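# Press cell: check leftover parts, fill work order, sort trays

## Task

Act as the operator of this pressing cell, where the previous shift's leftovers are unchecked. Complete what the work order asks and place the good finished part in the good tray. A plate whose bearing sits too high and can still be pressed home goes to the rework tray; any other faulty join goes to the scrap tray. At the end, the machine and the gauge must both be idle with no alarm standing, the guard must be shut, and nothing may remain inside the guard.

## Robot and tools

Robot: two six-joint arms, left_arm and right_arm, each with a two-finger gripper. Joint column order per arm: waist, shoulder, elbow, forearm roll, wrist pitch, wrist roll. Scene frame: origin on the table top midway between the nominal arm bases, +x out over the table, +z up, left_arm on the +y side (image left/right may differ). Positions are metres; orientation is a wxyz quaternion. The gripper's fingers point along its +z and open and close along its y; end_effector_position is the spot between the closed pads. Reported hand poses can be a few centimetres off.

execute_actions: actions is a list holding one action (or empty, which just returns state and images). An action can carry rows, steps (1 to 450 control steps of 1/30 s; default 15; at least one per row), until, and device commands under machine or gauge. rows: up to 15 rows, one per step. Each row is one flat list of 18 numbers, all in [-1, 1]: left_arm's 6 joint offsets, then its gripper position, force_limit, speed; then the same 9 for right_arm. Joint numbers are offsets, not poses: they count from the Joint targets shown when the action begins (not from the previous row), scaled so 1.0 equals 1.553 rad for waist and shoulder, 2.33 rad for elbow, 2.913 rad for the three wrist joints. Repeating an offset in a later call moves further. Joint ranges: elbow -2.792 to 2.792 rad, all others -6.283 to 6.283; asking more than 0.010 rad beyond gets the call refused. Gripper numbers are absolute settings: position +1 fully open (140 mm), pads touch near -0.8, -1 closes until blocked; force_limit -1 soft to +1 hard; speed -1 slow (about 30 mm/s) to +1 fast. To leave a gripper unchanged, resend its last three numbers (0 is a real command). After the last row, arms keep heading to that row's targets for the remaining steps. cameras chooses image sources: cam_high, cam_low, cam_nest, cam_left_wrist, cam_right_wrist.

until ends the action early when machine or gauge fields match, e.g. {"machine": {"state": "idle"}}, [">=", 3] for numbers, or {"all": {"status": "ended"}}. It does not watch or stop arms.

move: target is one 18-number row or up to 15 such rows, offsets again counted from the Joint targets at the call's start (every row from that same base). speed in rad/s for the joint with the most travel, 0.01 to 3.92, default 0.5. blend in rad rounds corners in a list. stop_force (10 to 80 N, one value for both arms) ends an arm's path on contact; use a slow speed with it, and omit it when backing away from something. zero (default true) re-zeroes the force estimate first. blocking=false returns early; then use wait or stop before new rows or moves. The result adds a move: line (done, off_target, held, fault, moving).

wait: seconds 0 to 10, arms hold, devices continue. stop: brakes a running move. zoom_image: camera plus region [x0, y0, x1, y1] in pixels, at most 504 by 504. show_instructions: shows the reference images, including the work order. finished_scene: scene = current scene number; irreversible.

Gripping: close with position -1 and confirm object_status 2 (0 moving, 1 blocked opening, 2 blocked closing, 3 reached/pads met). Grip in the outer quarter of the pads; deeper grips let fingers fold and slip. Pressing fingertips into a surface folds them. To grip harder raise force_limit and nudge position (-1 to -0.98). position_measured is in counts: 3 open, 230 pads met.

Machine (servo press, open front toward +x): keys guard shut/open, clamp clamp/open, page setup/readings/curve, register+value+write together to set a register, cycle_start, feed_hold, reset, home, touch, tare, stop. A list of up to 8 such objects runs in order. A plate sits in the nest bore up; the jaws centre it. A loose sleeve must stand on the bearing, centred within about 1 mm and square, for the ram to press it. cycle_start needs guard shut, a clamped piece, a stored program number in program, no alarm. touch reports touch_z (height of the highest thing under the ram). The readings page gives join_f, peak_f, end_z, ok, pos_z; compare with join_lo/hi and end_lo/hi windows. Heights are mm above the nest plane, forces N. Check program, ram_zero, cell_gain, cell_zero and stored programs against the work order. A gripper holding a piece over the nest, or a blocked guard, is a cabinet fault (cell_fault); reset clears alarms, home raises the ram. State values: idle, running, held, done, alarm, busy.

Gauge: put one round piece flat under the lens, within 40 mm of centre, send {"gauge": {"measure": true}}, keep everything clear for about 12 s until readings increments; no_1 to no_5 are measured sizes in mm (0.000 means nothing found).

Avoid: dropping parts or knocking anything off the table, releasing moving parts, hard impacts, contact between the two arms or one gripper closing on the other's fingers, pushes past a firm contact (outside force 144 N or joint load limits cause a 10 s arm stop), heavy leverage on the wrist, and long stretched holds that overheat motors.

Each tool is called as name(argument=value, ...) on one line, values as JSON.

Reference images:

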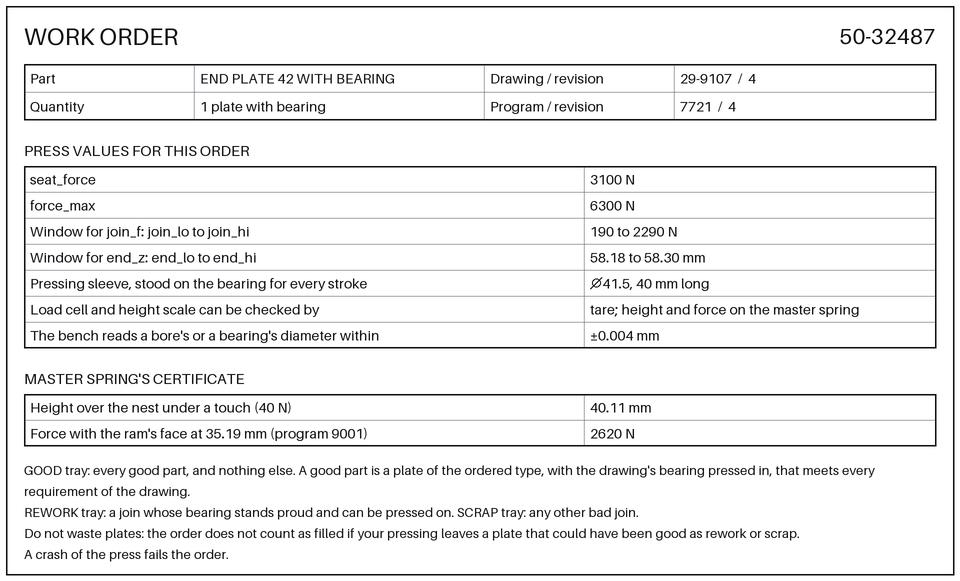

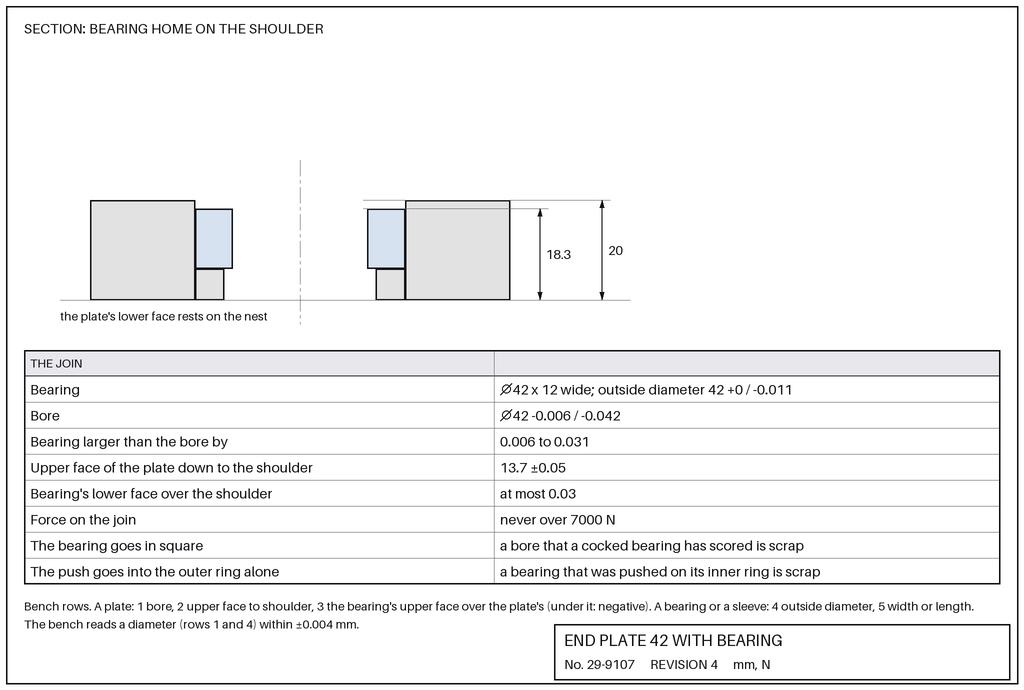

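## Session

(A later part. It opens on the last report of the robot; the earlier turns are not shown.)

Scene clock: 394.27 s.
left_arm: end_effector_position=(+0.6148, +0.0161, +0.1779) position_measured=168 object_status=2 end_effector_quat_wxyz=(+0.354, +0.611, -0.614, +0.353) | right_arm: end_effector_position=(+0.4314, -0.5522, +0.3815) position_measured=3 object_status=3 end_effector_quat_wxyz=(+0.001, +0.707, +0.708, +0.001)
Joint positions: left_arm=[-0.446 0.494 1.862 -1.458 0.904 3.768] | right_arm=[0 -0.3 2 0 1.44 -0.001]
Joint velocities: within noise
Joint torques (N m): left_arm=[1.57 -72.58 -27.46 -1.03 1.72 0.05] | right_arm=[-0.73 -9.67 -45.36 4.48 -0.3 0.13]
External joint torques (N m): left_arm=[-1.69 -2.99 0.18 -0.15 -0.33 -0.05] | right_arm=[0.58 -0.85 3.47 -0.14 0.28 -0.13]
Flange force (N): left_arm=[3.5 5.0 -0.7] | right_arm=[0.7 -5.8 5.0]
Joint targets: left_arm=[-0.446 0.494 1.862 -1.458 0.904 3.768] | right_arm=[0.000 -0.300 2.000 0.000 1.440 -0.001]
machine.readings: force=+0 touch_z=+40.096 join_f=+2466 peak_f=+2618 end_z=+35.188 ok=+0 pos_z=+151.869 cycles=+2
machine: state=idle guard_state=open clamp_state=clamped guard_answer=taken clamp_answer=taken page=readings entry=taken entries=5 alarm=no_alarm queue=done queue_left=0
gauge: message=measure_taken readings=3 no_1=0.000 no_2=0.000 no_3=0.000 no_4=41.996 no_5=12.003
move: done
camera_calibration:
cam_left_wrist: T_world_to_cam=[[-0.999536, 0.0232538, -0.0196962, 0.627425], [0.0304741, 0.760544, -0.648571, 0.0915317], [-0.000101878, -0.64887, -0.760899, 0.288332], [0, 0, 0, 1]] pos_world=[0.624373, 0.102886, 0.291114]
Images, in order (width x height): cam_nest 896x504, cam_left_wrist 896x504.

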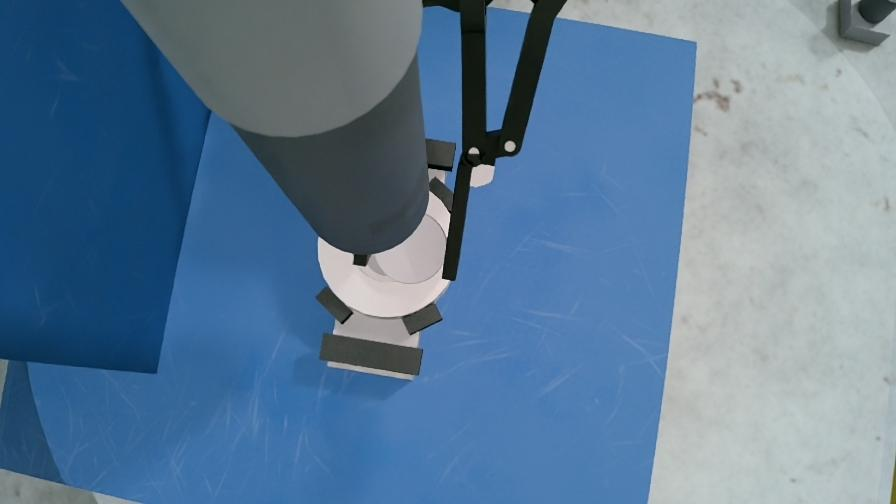

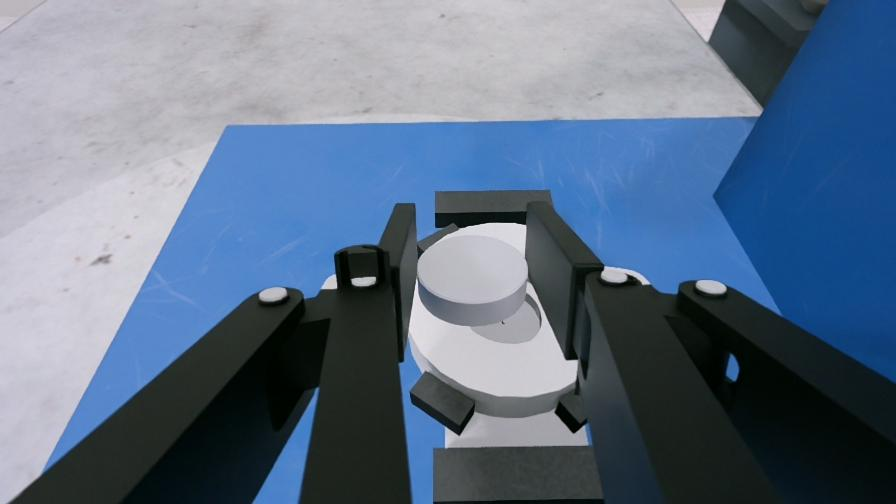

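move(target=[0,0.0092,0.00213,-0.00526,-0.0006,0.00846,-1,-0.1,-1,0,0,0,0,0,0,1,1,1], speed=0.012, stop_force=14, cameras=["cam_left_wrist"])

zoom_image(camera="cam_left_wrist", region=[380, 200, 580, 400])

Scene clock: 399.77 s.
left_arm: end_effector_position=(+0.6149, +0.0160, +0.1706) position_measured=168 object_status=2 end_effector_quat_wxyz=(+0.354, +0.611, -0.614, +0.353) | right_arm: end_effector_position=(+0.4314, -0.5522, +0.3815) position_measured=3 object_status=3 end_effector_quat_wxyz=(+0.001, +0.707, +0.708, +0.001)
Joint positions: left_arm=[-0.446 0.503 1.865 -1.468 0.903 3.784] | right_arm=[0 -0.3 2 0 1.44 -0.001]
Joint velocities: within noise
Joint torques (N m): left_arm=[1.35 -60.96 -22.26 0.57 -1.62 -0.08] | right_arm=[-0.86 -9.33 -45.59 4.53 -0.36 0.19]
External joint torques (N m): left_arm=[-1.49 -15.1 -4.81 -1.78 3.04 0.08] | right_arm=[0.75 -1.5 3.69 -0.19 0.34 -0.19]
Flange force (N): left_arm=[14.6 8.5 -11.5] | right_arm=[0.9 -7.2 5.1]
Joint targets: left_arm=[-0.446 0.503 1.865 -1.468 0.903 3.784] | right_arm=[0.000 -0.300 2.000 0.000 1.440 -0.001]
machine.readings: force=+0 touch_z=+40.096 join_f=+2466 peak_f=+2618 end_z=+35.188 ok=+0 pos_z=+151.869 cycles=+2
machine: state=idle guard_state=open clamp_state=clamped guard_answer=taken clamp_answer=taken page=readings entry=taken entries=5 alarm=no_alarm queue=done queue_left=0
gauge: message=measure_taken readings=3 no_1=0.000 no_2=0.000 no_3=0.000 no_4=41.996 no_5=12.003
move: contact (left_arm)
camera_calibration:
cam_left_wrist: T_world_to_cam=[[-0.999529, 0.0233977, -0.0198364, 0.627302], [0.0306745, 0.760257, -0.648898, 0.0868056], [-0.000101953, -0.649201, -0.760617, 0.282591], [0, 0, 0, 1]] pos_world=[0.624373, 0.102787, 0.283715]
Images, in order (width x height): cam_left_wrist 896x504.

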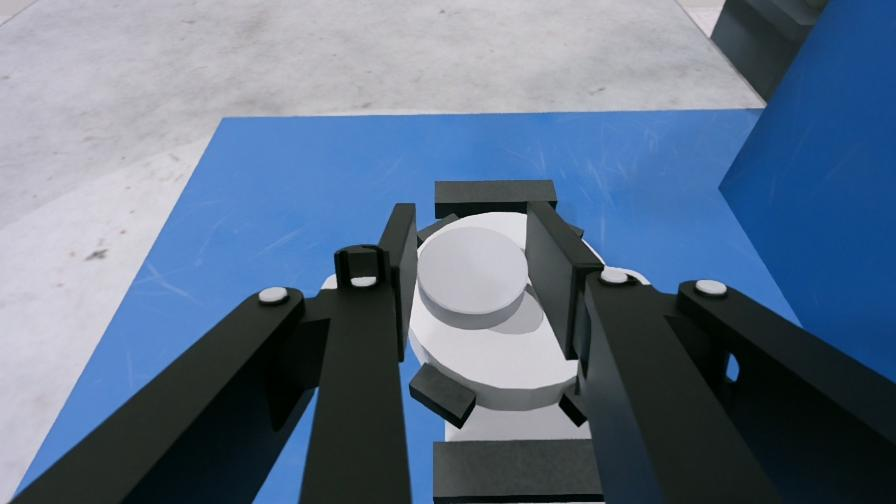

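Scaled by 2.520.

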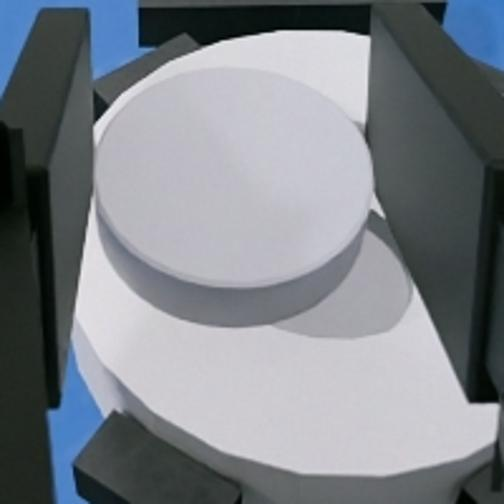

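execute_actions(actions=[{"rows":[[0,0,0,0,0,0,-0.03,-0.1,-1,0,0,0,0,0,0,1,1,1]],"steps":30}], cameras=["cam_left_wrist","cam_nest"])

zoom_image(camera="cam_left_wrist", region=[380, 200, 580, 400])

zoom_image(camera="cam_nest", region=[300, 180, 480, 340])

Scene clock: 401.60 s.
left_arm: end_effector_position=(+0.6149, +0.0160, +0.1705) position_measured=132 object_status=3 end_effector_quat_wxyz=(+0.354, +0.611, -0.614, +0.353) | right_arm: end_effector_position=(+0.4314, -0.5522, +0.3815) position_measured=3 object_status=3 end_effector_quat_wxyz=(+0.001, +0.707, +0.708, +0.001)
Joint positions: left_arm=[-0.446 0.503 1.865 -1.468 0.903 3.784] | right_arm=[0 -0.3 2 0 1.44 -0.001]
Joint velocities: within noise
Joint torques (N m): left_arm=[1.51 -72.05 -26.55 -0.89 1.66 0.08] | right_arm=[-1.37 -9.41 -45.48 4.55 -0.35 0.13]
External joint torques (N m): left_arm=[-1.65 -3.98 -0.42 -0.31 -0.23 -0.08] | right_arm=[1.28 -1.48 3.56 -0.21 0.33 -0.13]
Flange force (N): left_arm=[4.6 4.9 -1.4] | right_arm=[2.5 -7.0 4.9]
Joint targets: left_arm=[-0.446 0.503 1.865 -1.468 0.903 3.784] | right_arm=[0.000 -0.300 2.000 0.000 1.440 -0.001]
machine.readings: force=+0 touch_z=+40.096 join_f=+2466 peak_f=+2618 end_z=+35.188 ok=+0 pos_z=+151.869 cycles=+2
machine: state=idle guard_state=open clamp_state=clamped guard_answer=taken clamp_answer=taken page=readings entry=taken entries=5 alarm=no_alarm queue=done queue_left=0
gauge: message=measure_taken readings=3 no_1=0.000 no_2=0.000 no_3=0.000 no_4=41.996 no_5=12.003
camera_calibration:
cam_left_wrist: T_world_to_cam=[[-0.999532, 0.0233888, -0.0196944, 0.627263], [0.0305756, 0.760307, -0.648844, 0.086782], [-0.000201948, -0.649143, -0.760666, 0.282586], [0, 0, 0, 1]] pos_world=[0.624373, 0.102787, 0.283615]
Images, in order (width x height): cam_nest 896x504, cam_left_wrist 896x504.

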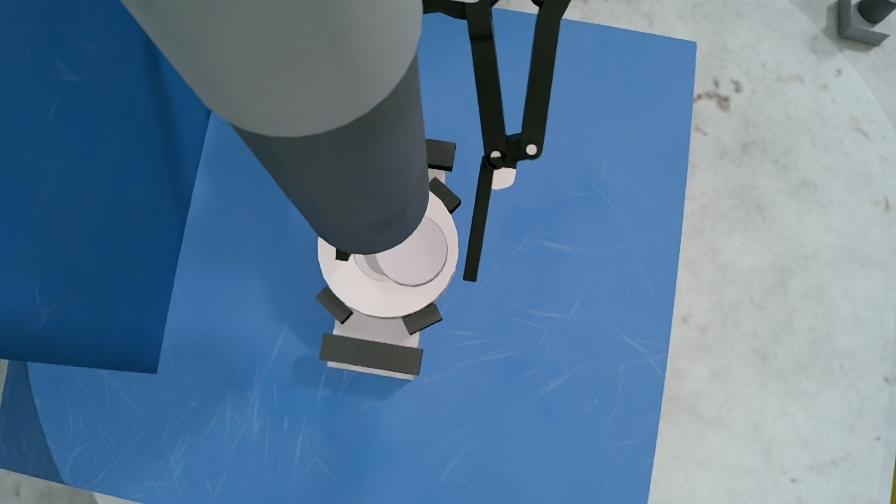

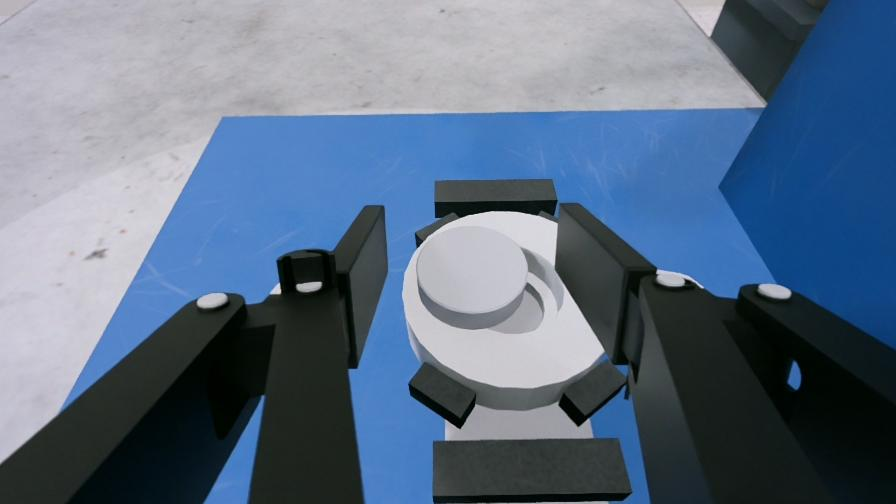

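Scaled by 2.520.

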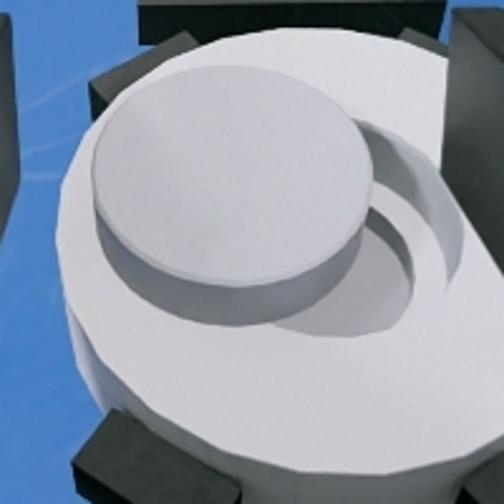

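Scaled by 2.800.

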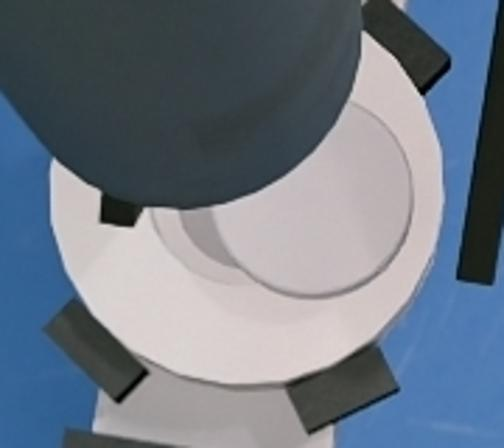

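move(target=[0,0.0028,0.00065,-0.0016,-0.0002,0.00257,-0.03,-0.1,-1,0,0,0,0,0,0,1,1,1], speed=0.02, stop_force=10, cameras=[])

execute_actions(actions=[{"rows":[[0,0,0,0,0,0,-1,-0.1,-1,0,0,0,0,0,0,1,1,1]],"steps":45}], cameras=["cam_left_wrist"])

zoom_image(camera="cam_left_wrist", region=[400, 200, 550, 360])

Scene clock: 404.03 s.
left_arm: end_effector_position=(+0.6149, +0.0160, +0.1670) position_measured=132 object_status=3 end_effector_quat_wxyz=(+0.354, +0.611, -0.614, +0.353) | right_arm: end_effector_position=(+0.4314, -0.5522, +0.3815) position_measured=3 object_status=3 end_effector_quat_wxyz=(+0.001, +0.707, +0.708, +0.001)
Joint positions: left_arm=[-0.446 0.508 1.867 -1.473 0.903 3.791] | right_arm=[0 -0.3 2 0 1.44 -0.001]
Joint velocities: within noise
Joint torques (N m): left_arm=[1.37 -72.37 -26.24 -0.9 1.71 0.05] | right_arm=[-1.04 -9.66 -45.44 4.53 -0.37 0.14]
External joint torques (N m): left_arm=[-1.52 -3.85 -0.67 -0.31 -0.27 -0.05] | right_arm=[0.92 -1.13 3.47 -0.18 0.35 -0.14]
Flange force (N): left_arm=[4.6 4.2 -1.2] | right_arm=[1.5 -6.3 4.8]
Joint targets: left_arm=[-0.446 0.508 1.867 -1.473 0.903 3.791] | right_arm=[0.000 -0.300 2.000 0.000 1.440 -0.001]
machine.readings: force=+0 touch_z=+40.096 join_f=+2466 peak_f=+2618 end_z=+35.188 ok=+0 pos_z=+151.869 cycles=+2
machine: state=idle guard_state=open clamp_state=clamped guard_answer=taken clamp_answer=taken page=readings entry=taken entries=5 alarm=no_alarm queue=done queue_left=0
gauge: message=measure_taken readings=3 no_1=0.000 no_2=0.000 no_3=0.000 no_4=41.996 no_5=12.003
move: done
No camera images: "cameras" was empty.

Scene clock: 405.73 s.
left_arm: end_effector_position=(+0.6149, +0.0160, +0.1670) position_measured=168 object_status=2 end_effector_quat_wxyz=(+0.354, +0.611, -0.614, +0.354) | right_arm: end_effector_position=(+0.4314, -0.5522, +0.3815) position_measured=3 object_status=3 end_effector_quat_wxyz=(+0.001, +0.707, +0.708, +0.001)
Joint positions: left_arm=[-0.446 0.508 1.867 -1.473 0.903 3.791] | right_arm=[0 -0.3 2 0 1.44 -0.001]
Joint velocities: within noise
Joint torques (N m): left_arm=[0.38 -70.21 -25.9 -0.83 1.25 0.05] | right_arm=[-0.67 -9.51 -45.6 4.52 -0.33 0.1]
External joint torques (N m): left_arm=[-0.48 -6.33 -0.99 -0.39 0.2 -0.05] | right_arm=[0.55 -1.32 3.63 -0.18 0.31 -0.1]
Flange force (N): left_arm=[6.0 5.5 -5.0] | right_arm=[0.6 -6.8 5.1]
Joint targets: left_arm=[-0.446 0.508 1.867 -1.473 0.903 3.791] | right_arm=[0.000 -0.300 2.000 0.000 1.440 -0.001]
machine.readings: force=+0 touch_z=+40.096 join_f=+2466 peak_f=+2618 end_z=+35.188 ok=+0 pos_z=+151.869 cycles=+2
machine: state=idle guard_state=open clamp_state=clamped guard_answer=taken clamp_answer=taken page=readings entry=taken entries=5 alarm=no_alarm queue=done queue_left=0
gauge: message=measure_taken readings=3 no_1=0.000 no_2=0.000 no_3=0.000 no_4=41.996 no_5=12.003
camera_calibration:
cam_left_wrist: T_world_to_cam=[[-0.999529, 0.0233964, -0.0198377, 0.627231], [0.0306744, 0.760215, -0.648947, 0.0844878], [-0.000102151, -0.64925, -0.760575, 0.279847], [0, 0, 0, 1]] pos_world=[0.624373, 0.102787, 0.280115]
Images, in order (width x height): cam_left_wrist 896x504.

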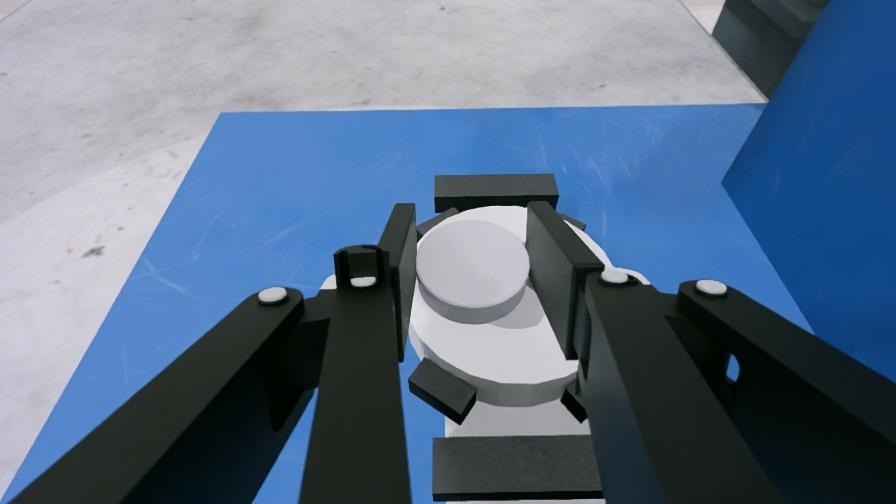

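Scaled by 3.150.

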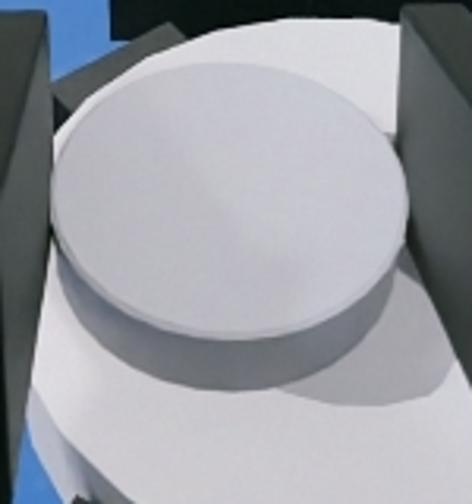

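move(target=[[0,-0.00064,-0.00015,0.00037,0.00004,-0.00059,-1,-0.1,-1,0,0,0,0,0,0,1,1,1],[-0.00381,-0.01185,0.01304,-0.00467,-0.00172,0.0051,-1,-0.1,-1,0,0,0,0,0,0,1,1,1]], speed=[0.01,0.03], cameras=["cam_left_wrist","cam_nest"])

zoom_image(camera="cam_left_wrist", region=[400, 200, 550, 360])

zoom_image(camera="cam_left_wrist", region=[425, 290, 525, 340])

Scene clock: 408.60 s.
left_arm: end_effector_position=(+0.5999, +0.0188, +0.1679) position_measured=168 object_status=2 end_effector_quat_wxyz=(+0.354, +0.611, -0.614, +0.354) | right_arm: end_effector_position=(+0.4314, -0.5522, +0.3815) position_measured=3 object_status=3 end_effector_quat_wxyz=(+0.001, +0.707, +0.708, +0.001)
Joint positions: left_arm=[-0.452 0.489 1.897 -1.486 0.898 3.806] | right_arm=[0 -0.3 2 0 1.44 -0.001]
Joint velocities: within noise
Joint torques (N m): left_arm=[1.37 -71.07 -26.39 -1.1 1.87 0.08] | right_arm=[-0.55 -9.5 -45.44 4.45 -0.28 0.1]
External joint torques (N m): left_arm=[-1.47 -3.55 -0.18 -0.14 -0.4 -0.08] | right_arm=[0.42 -1.19 3.49 -0.1 0.25 -0.1]
Flange force (N): left_arm=[4.3 4.7 -1.4] | right_arm=[0.3 -6.4 5.0]
Joint targets: left_arm=[-0.452 0.489 1.897 -1.486 0.898 3.806] | right_arm=[0.000 -0.300 2.000 0.000 1.440 -0.001]
machine.readings: force=+0 touch_z=+40.096 join_f=+2466 peak_f=+2618 end_z=+35.188 ok=+0 pos_z=+151.869 cycles=+2
machine: state=idle guard_state=open clamp_state=clamped guard_answer=taken clamp_answer=taken page=readings entry=taken entries=5 alarm=no_alarm queue=done queue_left=0
gauge: message=measure_taken readings=3 no_1=0.000 no_2=0.000 no_3=0.000 no_4=41.996 no_5=12.003
move: done
camera_calibration:
cam_left_wrist: T_world_to_cam=[[-0.999529, 0.0233938, -0.0198411, 0.612292], [0.0306746, 0.760123, -0.649054, 0.08344], [-0.000102181, -0.649358, -0.760483, 0.282334], [0, 0, 0, 1]] pos_world=[0.609473, 0.105587, 0.281016]
Images, in order (width x height): cam_nest 896x504, cam_left_wrist 896x504.

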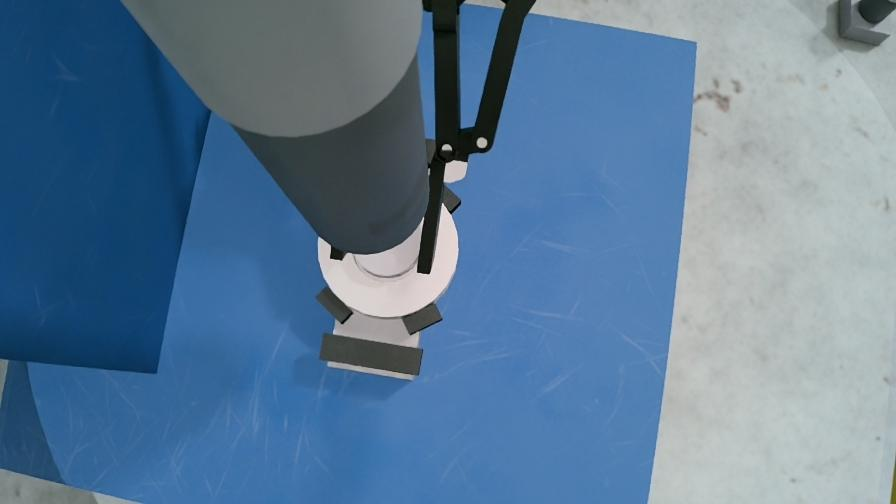

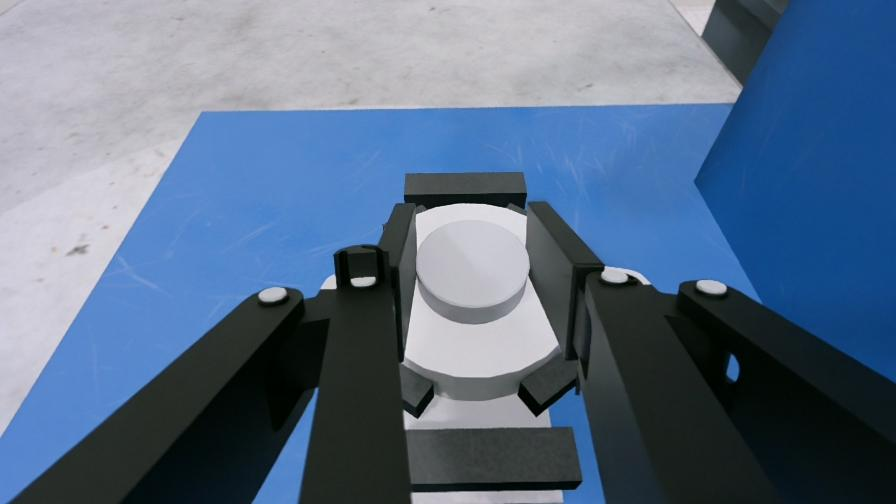

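Scaled by 3.150.

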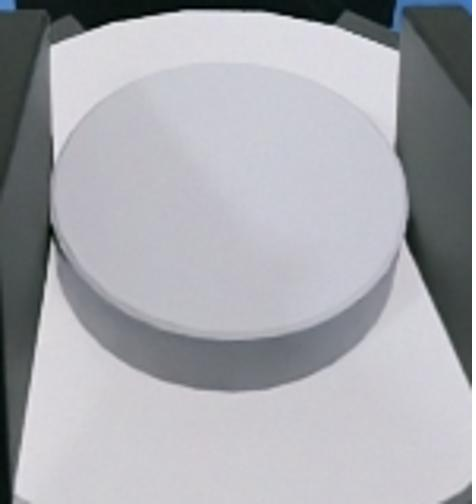

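Scaled by 5.040.

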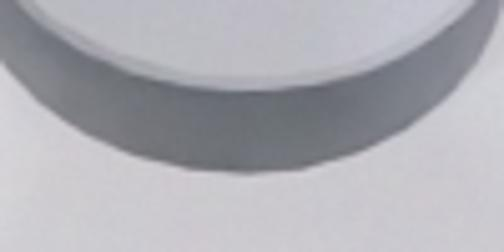

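move(target=[[-0.00053,-0.00002,0.00003,-0.00019,-0.00019,-0.00001,-1,-0.1,-1,0,0,0,0,0,0,1,1,1],[-0.00053,0.00118,0.00031,-0.00088,-0.00027,0.00109,-1,-0.1,-1,0,0,0,0,0,0,1,1,1]], speed=[0.02,0.005], stop_force=10, cameras=["cam_left_wrist"])

zoom_image(camera="cam_left_wrist", region=[400, 200, 550, 360])

each speed must be a number from 0.01 to 3.92 (rad/s); nothing of the call was run

Scaled by 3.150.

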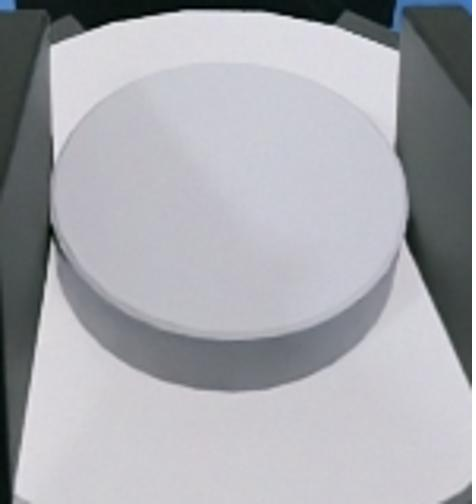

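move(target=[[-0.00053,-0.00002,0.00003,-0.00019,-0.00019,-0.00001,-1,-0.1,-1,0,0,0,0,0,0,1,1,1],[-0.00053,0.00118,0.00031,-0.00088,-0.00027,0.00109,-1,-0.1,-1,0,0,0,0,0,0,1,1,1]], speed=0.01, stop_force=10, cameras=["cam_left_wrist"])

zoom_image(camera="cam_left_wrist", region=[400, 200, 550, 360])

Scene clock: 412.50 s.
left_arm: end_effector_position=(+0.5997, +0.0183, +0.1664) position_measured=168 object_status=2 end_effector_quat_wxyz=(+0.354, +0.611, -0.614, +0.354) | right_arm: end_effector_position=(+0.4314, -0.5522, +0.3815) position_measured=3 object_status=3 end_effector_quat_wxyz=(+0.001, +0.707, +0.708, +0.001)
Joint positions: left_arm=[-0.453 0.491 1.898 -1.489 0.897 3.809] | right_arm=[0 -0.3 2 0 1.44 -0.001]
Joint velocities: within noise
Joint torques (N m): left_arm=[1.78 -64.65 -21.67 0.57 0.39 0.11] | right_arm=[-0.84 -9.88 -45.54 4.53 -0.35 0.16]
External joint torques (N m): left_arm=[-1.94 -9.39 -4.63 -1.8 1.08 -0.11] | right_arm=[0.66 -0.52 3.68 -0.19 0.32 -0.16]
Flange force (N): left_arm=[11.2 3.9 -3.8] | right_arm=[0.8 -5.4 5.3]
Joint targets: left_arm=[-0.453 0.491 1.898 -1.489 0.897 3.809] | right_arm=[0.000 -0.300 2.000 0.000 1.440 -0.001]
machine.readings: force=+0 touch_z=+40.096 join_f=+2466 peak_f=+2618 end_z=+35.188 ok=+0 pos_z=+151.869 cycles=+2
machine: state=idle guard_state=open clamp_state=clamped guard_answer=taken clamp_answer=taken page=readings entry=taken entries=5 alarm=no_alarm queue=done queue_left=0
gauge: message=measure_taken readings=3 no_1=0.000 no_2=0.000 no_3=0.000 no_4=41.996 no_5=12.003
move: done
camera_calibration:
cam_left_wrist: T_world_to_cam=[[-0.999529, 0.0233931, -0.0198405, 0.611974], [0.0306736, 0.760123, -0.649055, 0.0828563], [-0.000102179, -0.649358, -0.760483, 0.280868], [0, 0, 0, 1]] pos_world=[0.609173, 0.105087, 0.279516]
Images, in order (width x height): cam_left_wrist 896x504.

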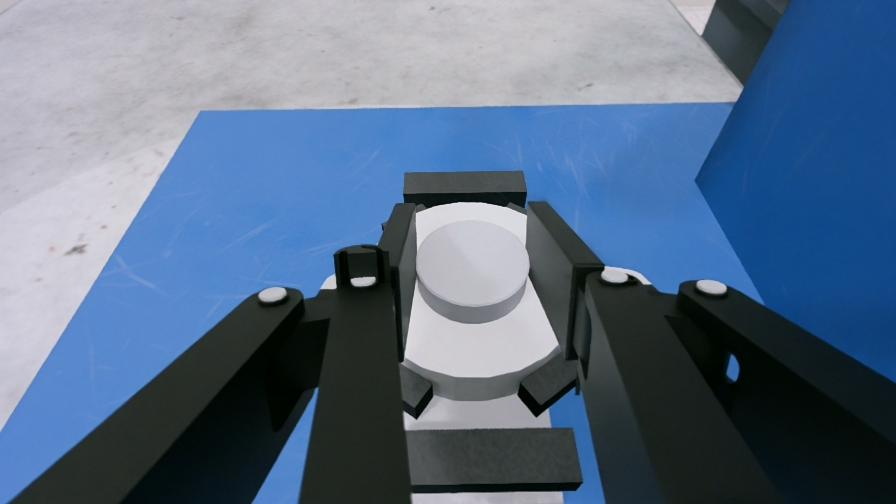

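Scaled by 3.150.

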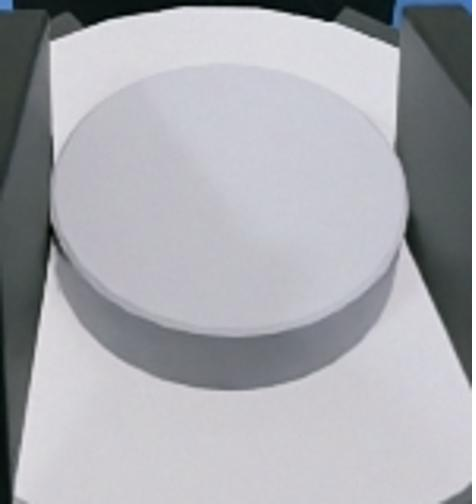

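move(target=[[0,-0.0008,-0.00018,0.00046,0.00005,-0.00074,-1,-0.1,-1,0,0,0,0,0,0,1,1,1],[-0.00026,-0.00071,-0.00028,0.0004,-0.00004,-0.0008,-1,-0.1,-1,0,0,0,0,0,0,1,1,1],[-0.00026,0.00009,-0.0001,-0.00006,-0.00009,-0.00006,-1,-0.1,-1,0,0,0,0,0,0,1,1,1]], speed=0.01, cameras=["cam_left_wrist"])

zoom_image(camera="cam_left_wrist", region=[400, 200, 550, 360])

Scene clock: 420.00 s.
left_arm: end_effector_position=(+0.5997, +0.0180, +0.1665) position_measured=168 object_status=2 end_effector_quat_wxyz=(+0.354, +0.611, -0.614, +0.354) | right_arm: end_effector_position=(+0.4314, -0.5522, +0.3815) position_measured=3 object_status=3 end_effector_quat_wxyz=(+0.001, +0.707, +0.708, +0.001)
Joint positions: left_arm=[-0.453 0.491 1.898 -1.489 0.897 3.809] | right_arm=[0 -0.3 2 0 1.44 -0.001]
Joint velocities: within noise
Joint torques (N m): left_arm=[-0.59 -67.02 -24.24 -0.37 1.13 0.05] | right_arm=[-1.02 -9.34 -45.54 4.46 -0.34 0.11]
External joint torques (N m): left_arm=[0.43 -7.07 -1.99 -0.86 0.35 -0.05] | right_arm=[0.9 -1.39 3.62 -0.12 0.31 -0.11]
Flange force (N): left_arm=[6.5 4.3 -6.0] | right_arm=[1.5 -6.9 5.0]
Joint targets: left_arm=[-0.453 0.491 1.898 -1.489 0.897 3.809] | right_arm=[0.000 -0.300 2.000 0.000 1.440 -0.001]
machine.readings: force=+0 touch_z=+40.096 join_f=+2466 peak_f=+2618 end_z=+35.188 ok=+0 pos_z=+151.869 cycles=+2
machine: state=idle guard_state=open clamp_state=clamped guard_answer=taken clamp_answer=taken page=readings entry=taken entries=5 alarm=no_alarm queue=done queue_left=0
gauge: message=measure_taken readings=3 no_1=0.000 no_2=0.000 no_3=0.000 no_4=41.996 no_5=12.003
move: done
camera_calibration:
cam_left_wrist: T_world_to_cam=[[-0.999526, 0.0234686, -0.019908, 0.612091], [0.0307749, 0.760071, -0.649111, 0.0831056], [-0.000102189, -0.649416, -0.760434, 0.280742], [0, 0, 0, 1]] pos_world=[0.609272, 0.104787, 0.279616]
Images, in order (width x height): cam_left_wrist 896x504.

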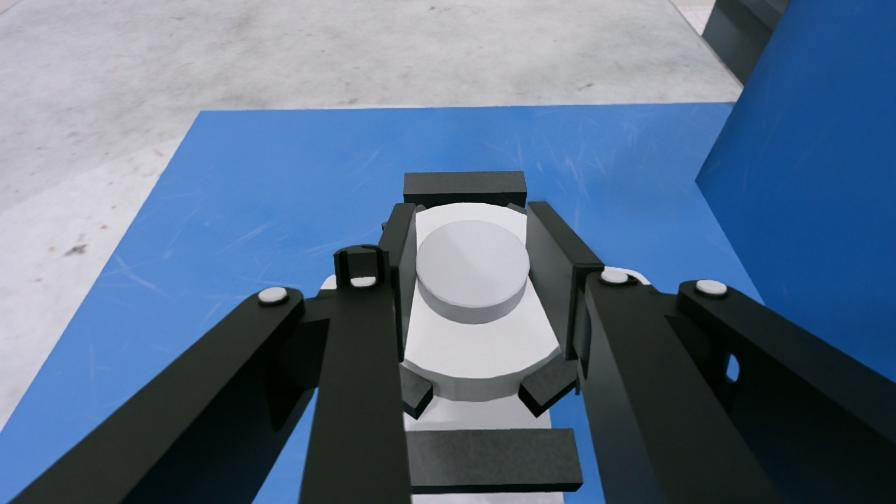

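Scaled by 3.150.

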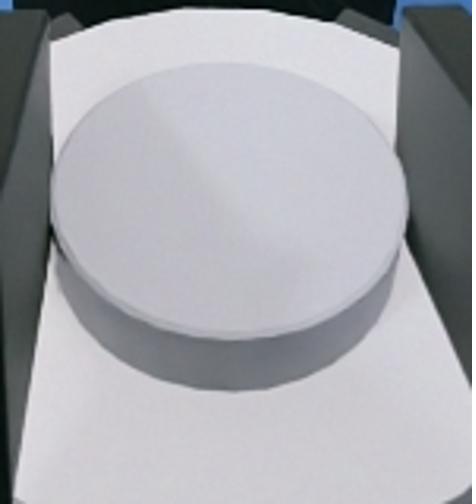

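execute_actions(actions=[{"rows":[[0,0,0,0,0,0,-0.03,-0.1,-1,0,0,0,0,0,0,1,1,1]],"steps":30}], cameras=["cam_left_wrist"])

zoom_image(camera="cam_left_wrist", region=[400, 200, 550, 360])

Scene clock: 421.87 s.
left_arm: end_effector_position=(+0.5996, +0.0180, +0.1663) position_measured=132 object_status=3 end_effector_quat_wxyz=(+0.354, +0.611, -0.614, +0.353) | right_arm: end_effector_position=(+0.4314, -0.5522, +0.3815) position_measured=3 object_status=3 end_effector_quat_wxyz=(+0.001, +0.707, +0.708, +0.001)
Joint positions: left_arm=[-0.453 0.491 1.898 -1.489 0.897 3.809] | right_arm=[0 -0.3 2 0 1.44 -0.001]
Joint velocities: within noise
Joint torques (N m): left_arm=[1.29 -70.52 -25.82 -0.93 1.71 0.05] | right_arm=[-0.81 -9.57 -45.31 4.48 -0.34 0.2]
External joint torques (N m): left_arm=[-1.43 -3.85 -0.71 -0.31 -0.25 -0.05] | right_arm=[0.7 -1.28 3.36 -0.13 0.31 -0.19]
Flange force (N): left_arm=[4.7 4.1 -1.4] | right_arm=[0.8 -6.4 4.7]
Joint targets: left_arm=[-0.453 0.491 1.898 -1.489 0.897 3.809] | right_arm=[0.000 -0.300 2.000 0.000 1.440 -0.001]
machine.readings: force=+0 touch_z=+40.096 join_f=+2466 peak_f=+2618 end_z=+35.188 ok=+0 pos_z=+151.869 cycles=+2
machine: state=idle guard_state=open clamp_state=clamped guard_answer=taken clamp_answer=taken page=readings entry=taken entries=5 alarm=no_alarm queue=done queue_left=0
gauge: message=measure_taken readings=3 no_1=0.000 no_2=0.000 no_3=0.000 no_4=41.996 no_5=12.003
camera_calibration:
cam_left_wrist: T_world_to_cam=[[-0.999532, 0.0233837, -0.0196989, 0.611942], [0.0305746, 0.760166, -0.649009, 0.0830626], [-0.000201802, -0.649308, -0.760525, 0.280664], [0, 0, 0, 1]] pos_world=[0.609173, 0.104787, 0.279415]
Images, in order (width x height): cam_left_wrist 896x504.

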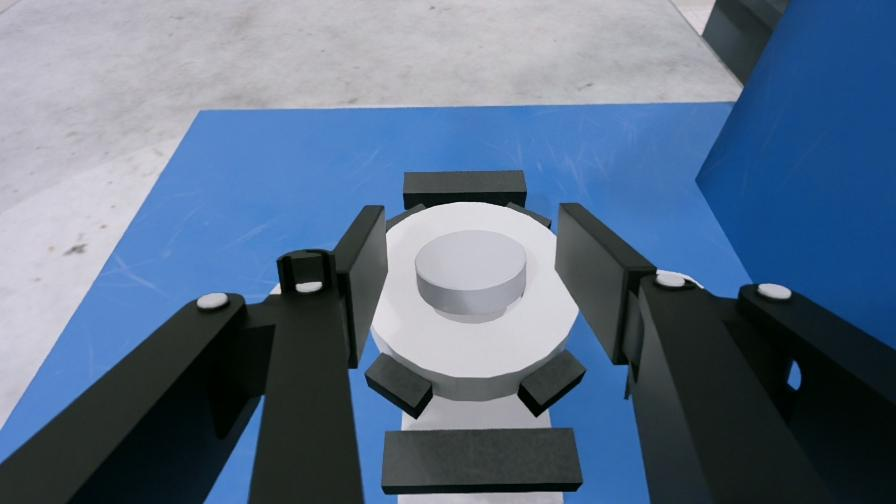

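Scaled by 3.150.

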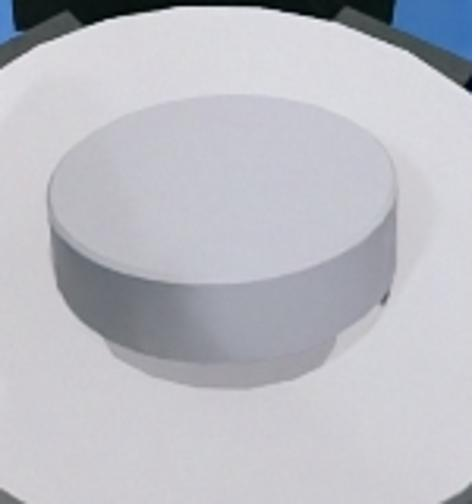

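zoom_image(camera="cam_left_wrist", region=[430, 350, 510, 410])

zoom_image(camera="cam_left_wrist", region=[430, 190, 510, 250])

zoom_image(camera="cam_left_wrist", region=[370, 320, 450, 400])

zoom_image(camera="cam_left_wrist", region=[510, 320, 590, 400])

zoom_image(camera="cam_left_wrist", region=[410, 280, 530, 340])

Scaled by 6.300.

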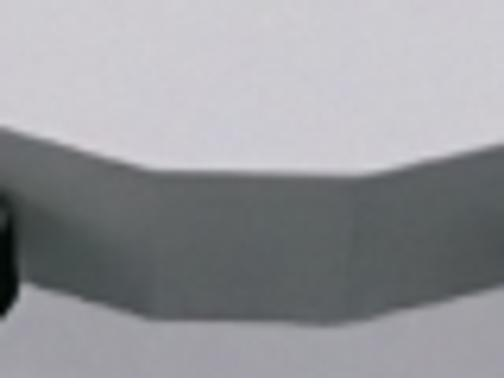

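Scaled by 6.300.

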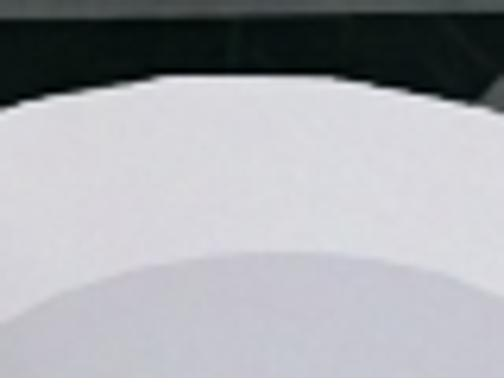

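Scaled by 6.300.

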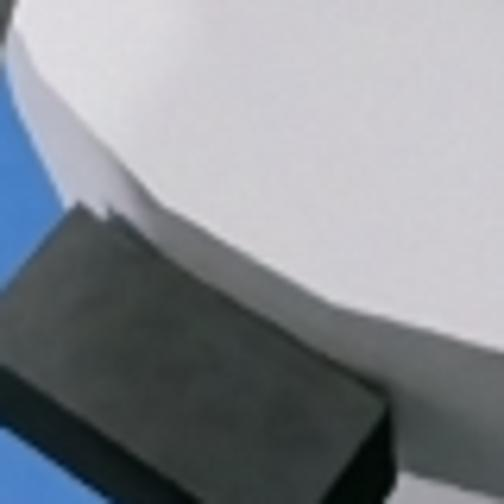

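Scaled by 6.300.

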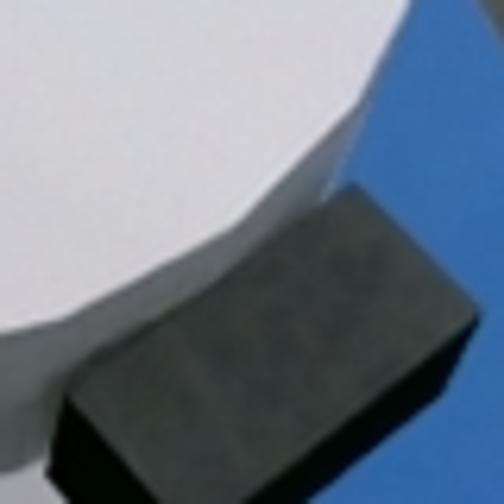

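Scaled by 4.200.

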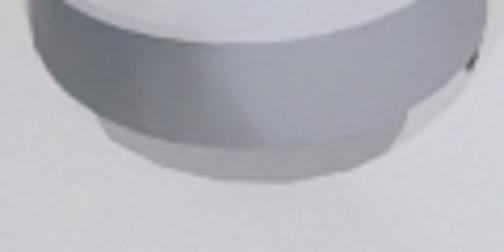

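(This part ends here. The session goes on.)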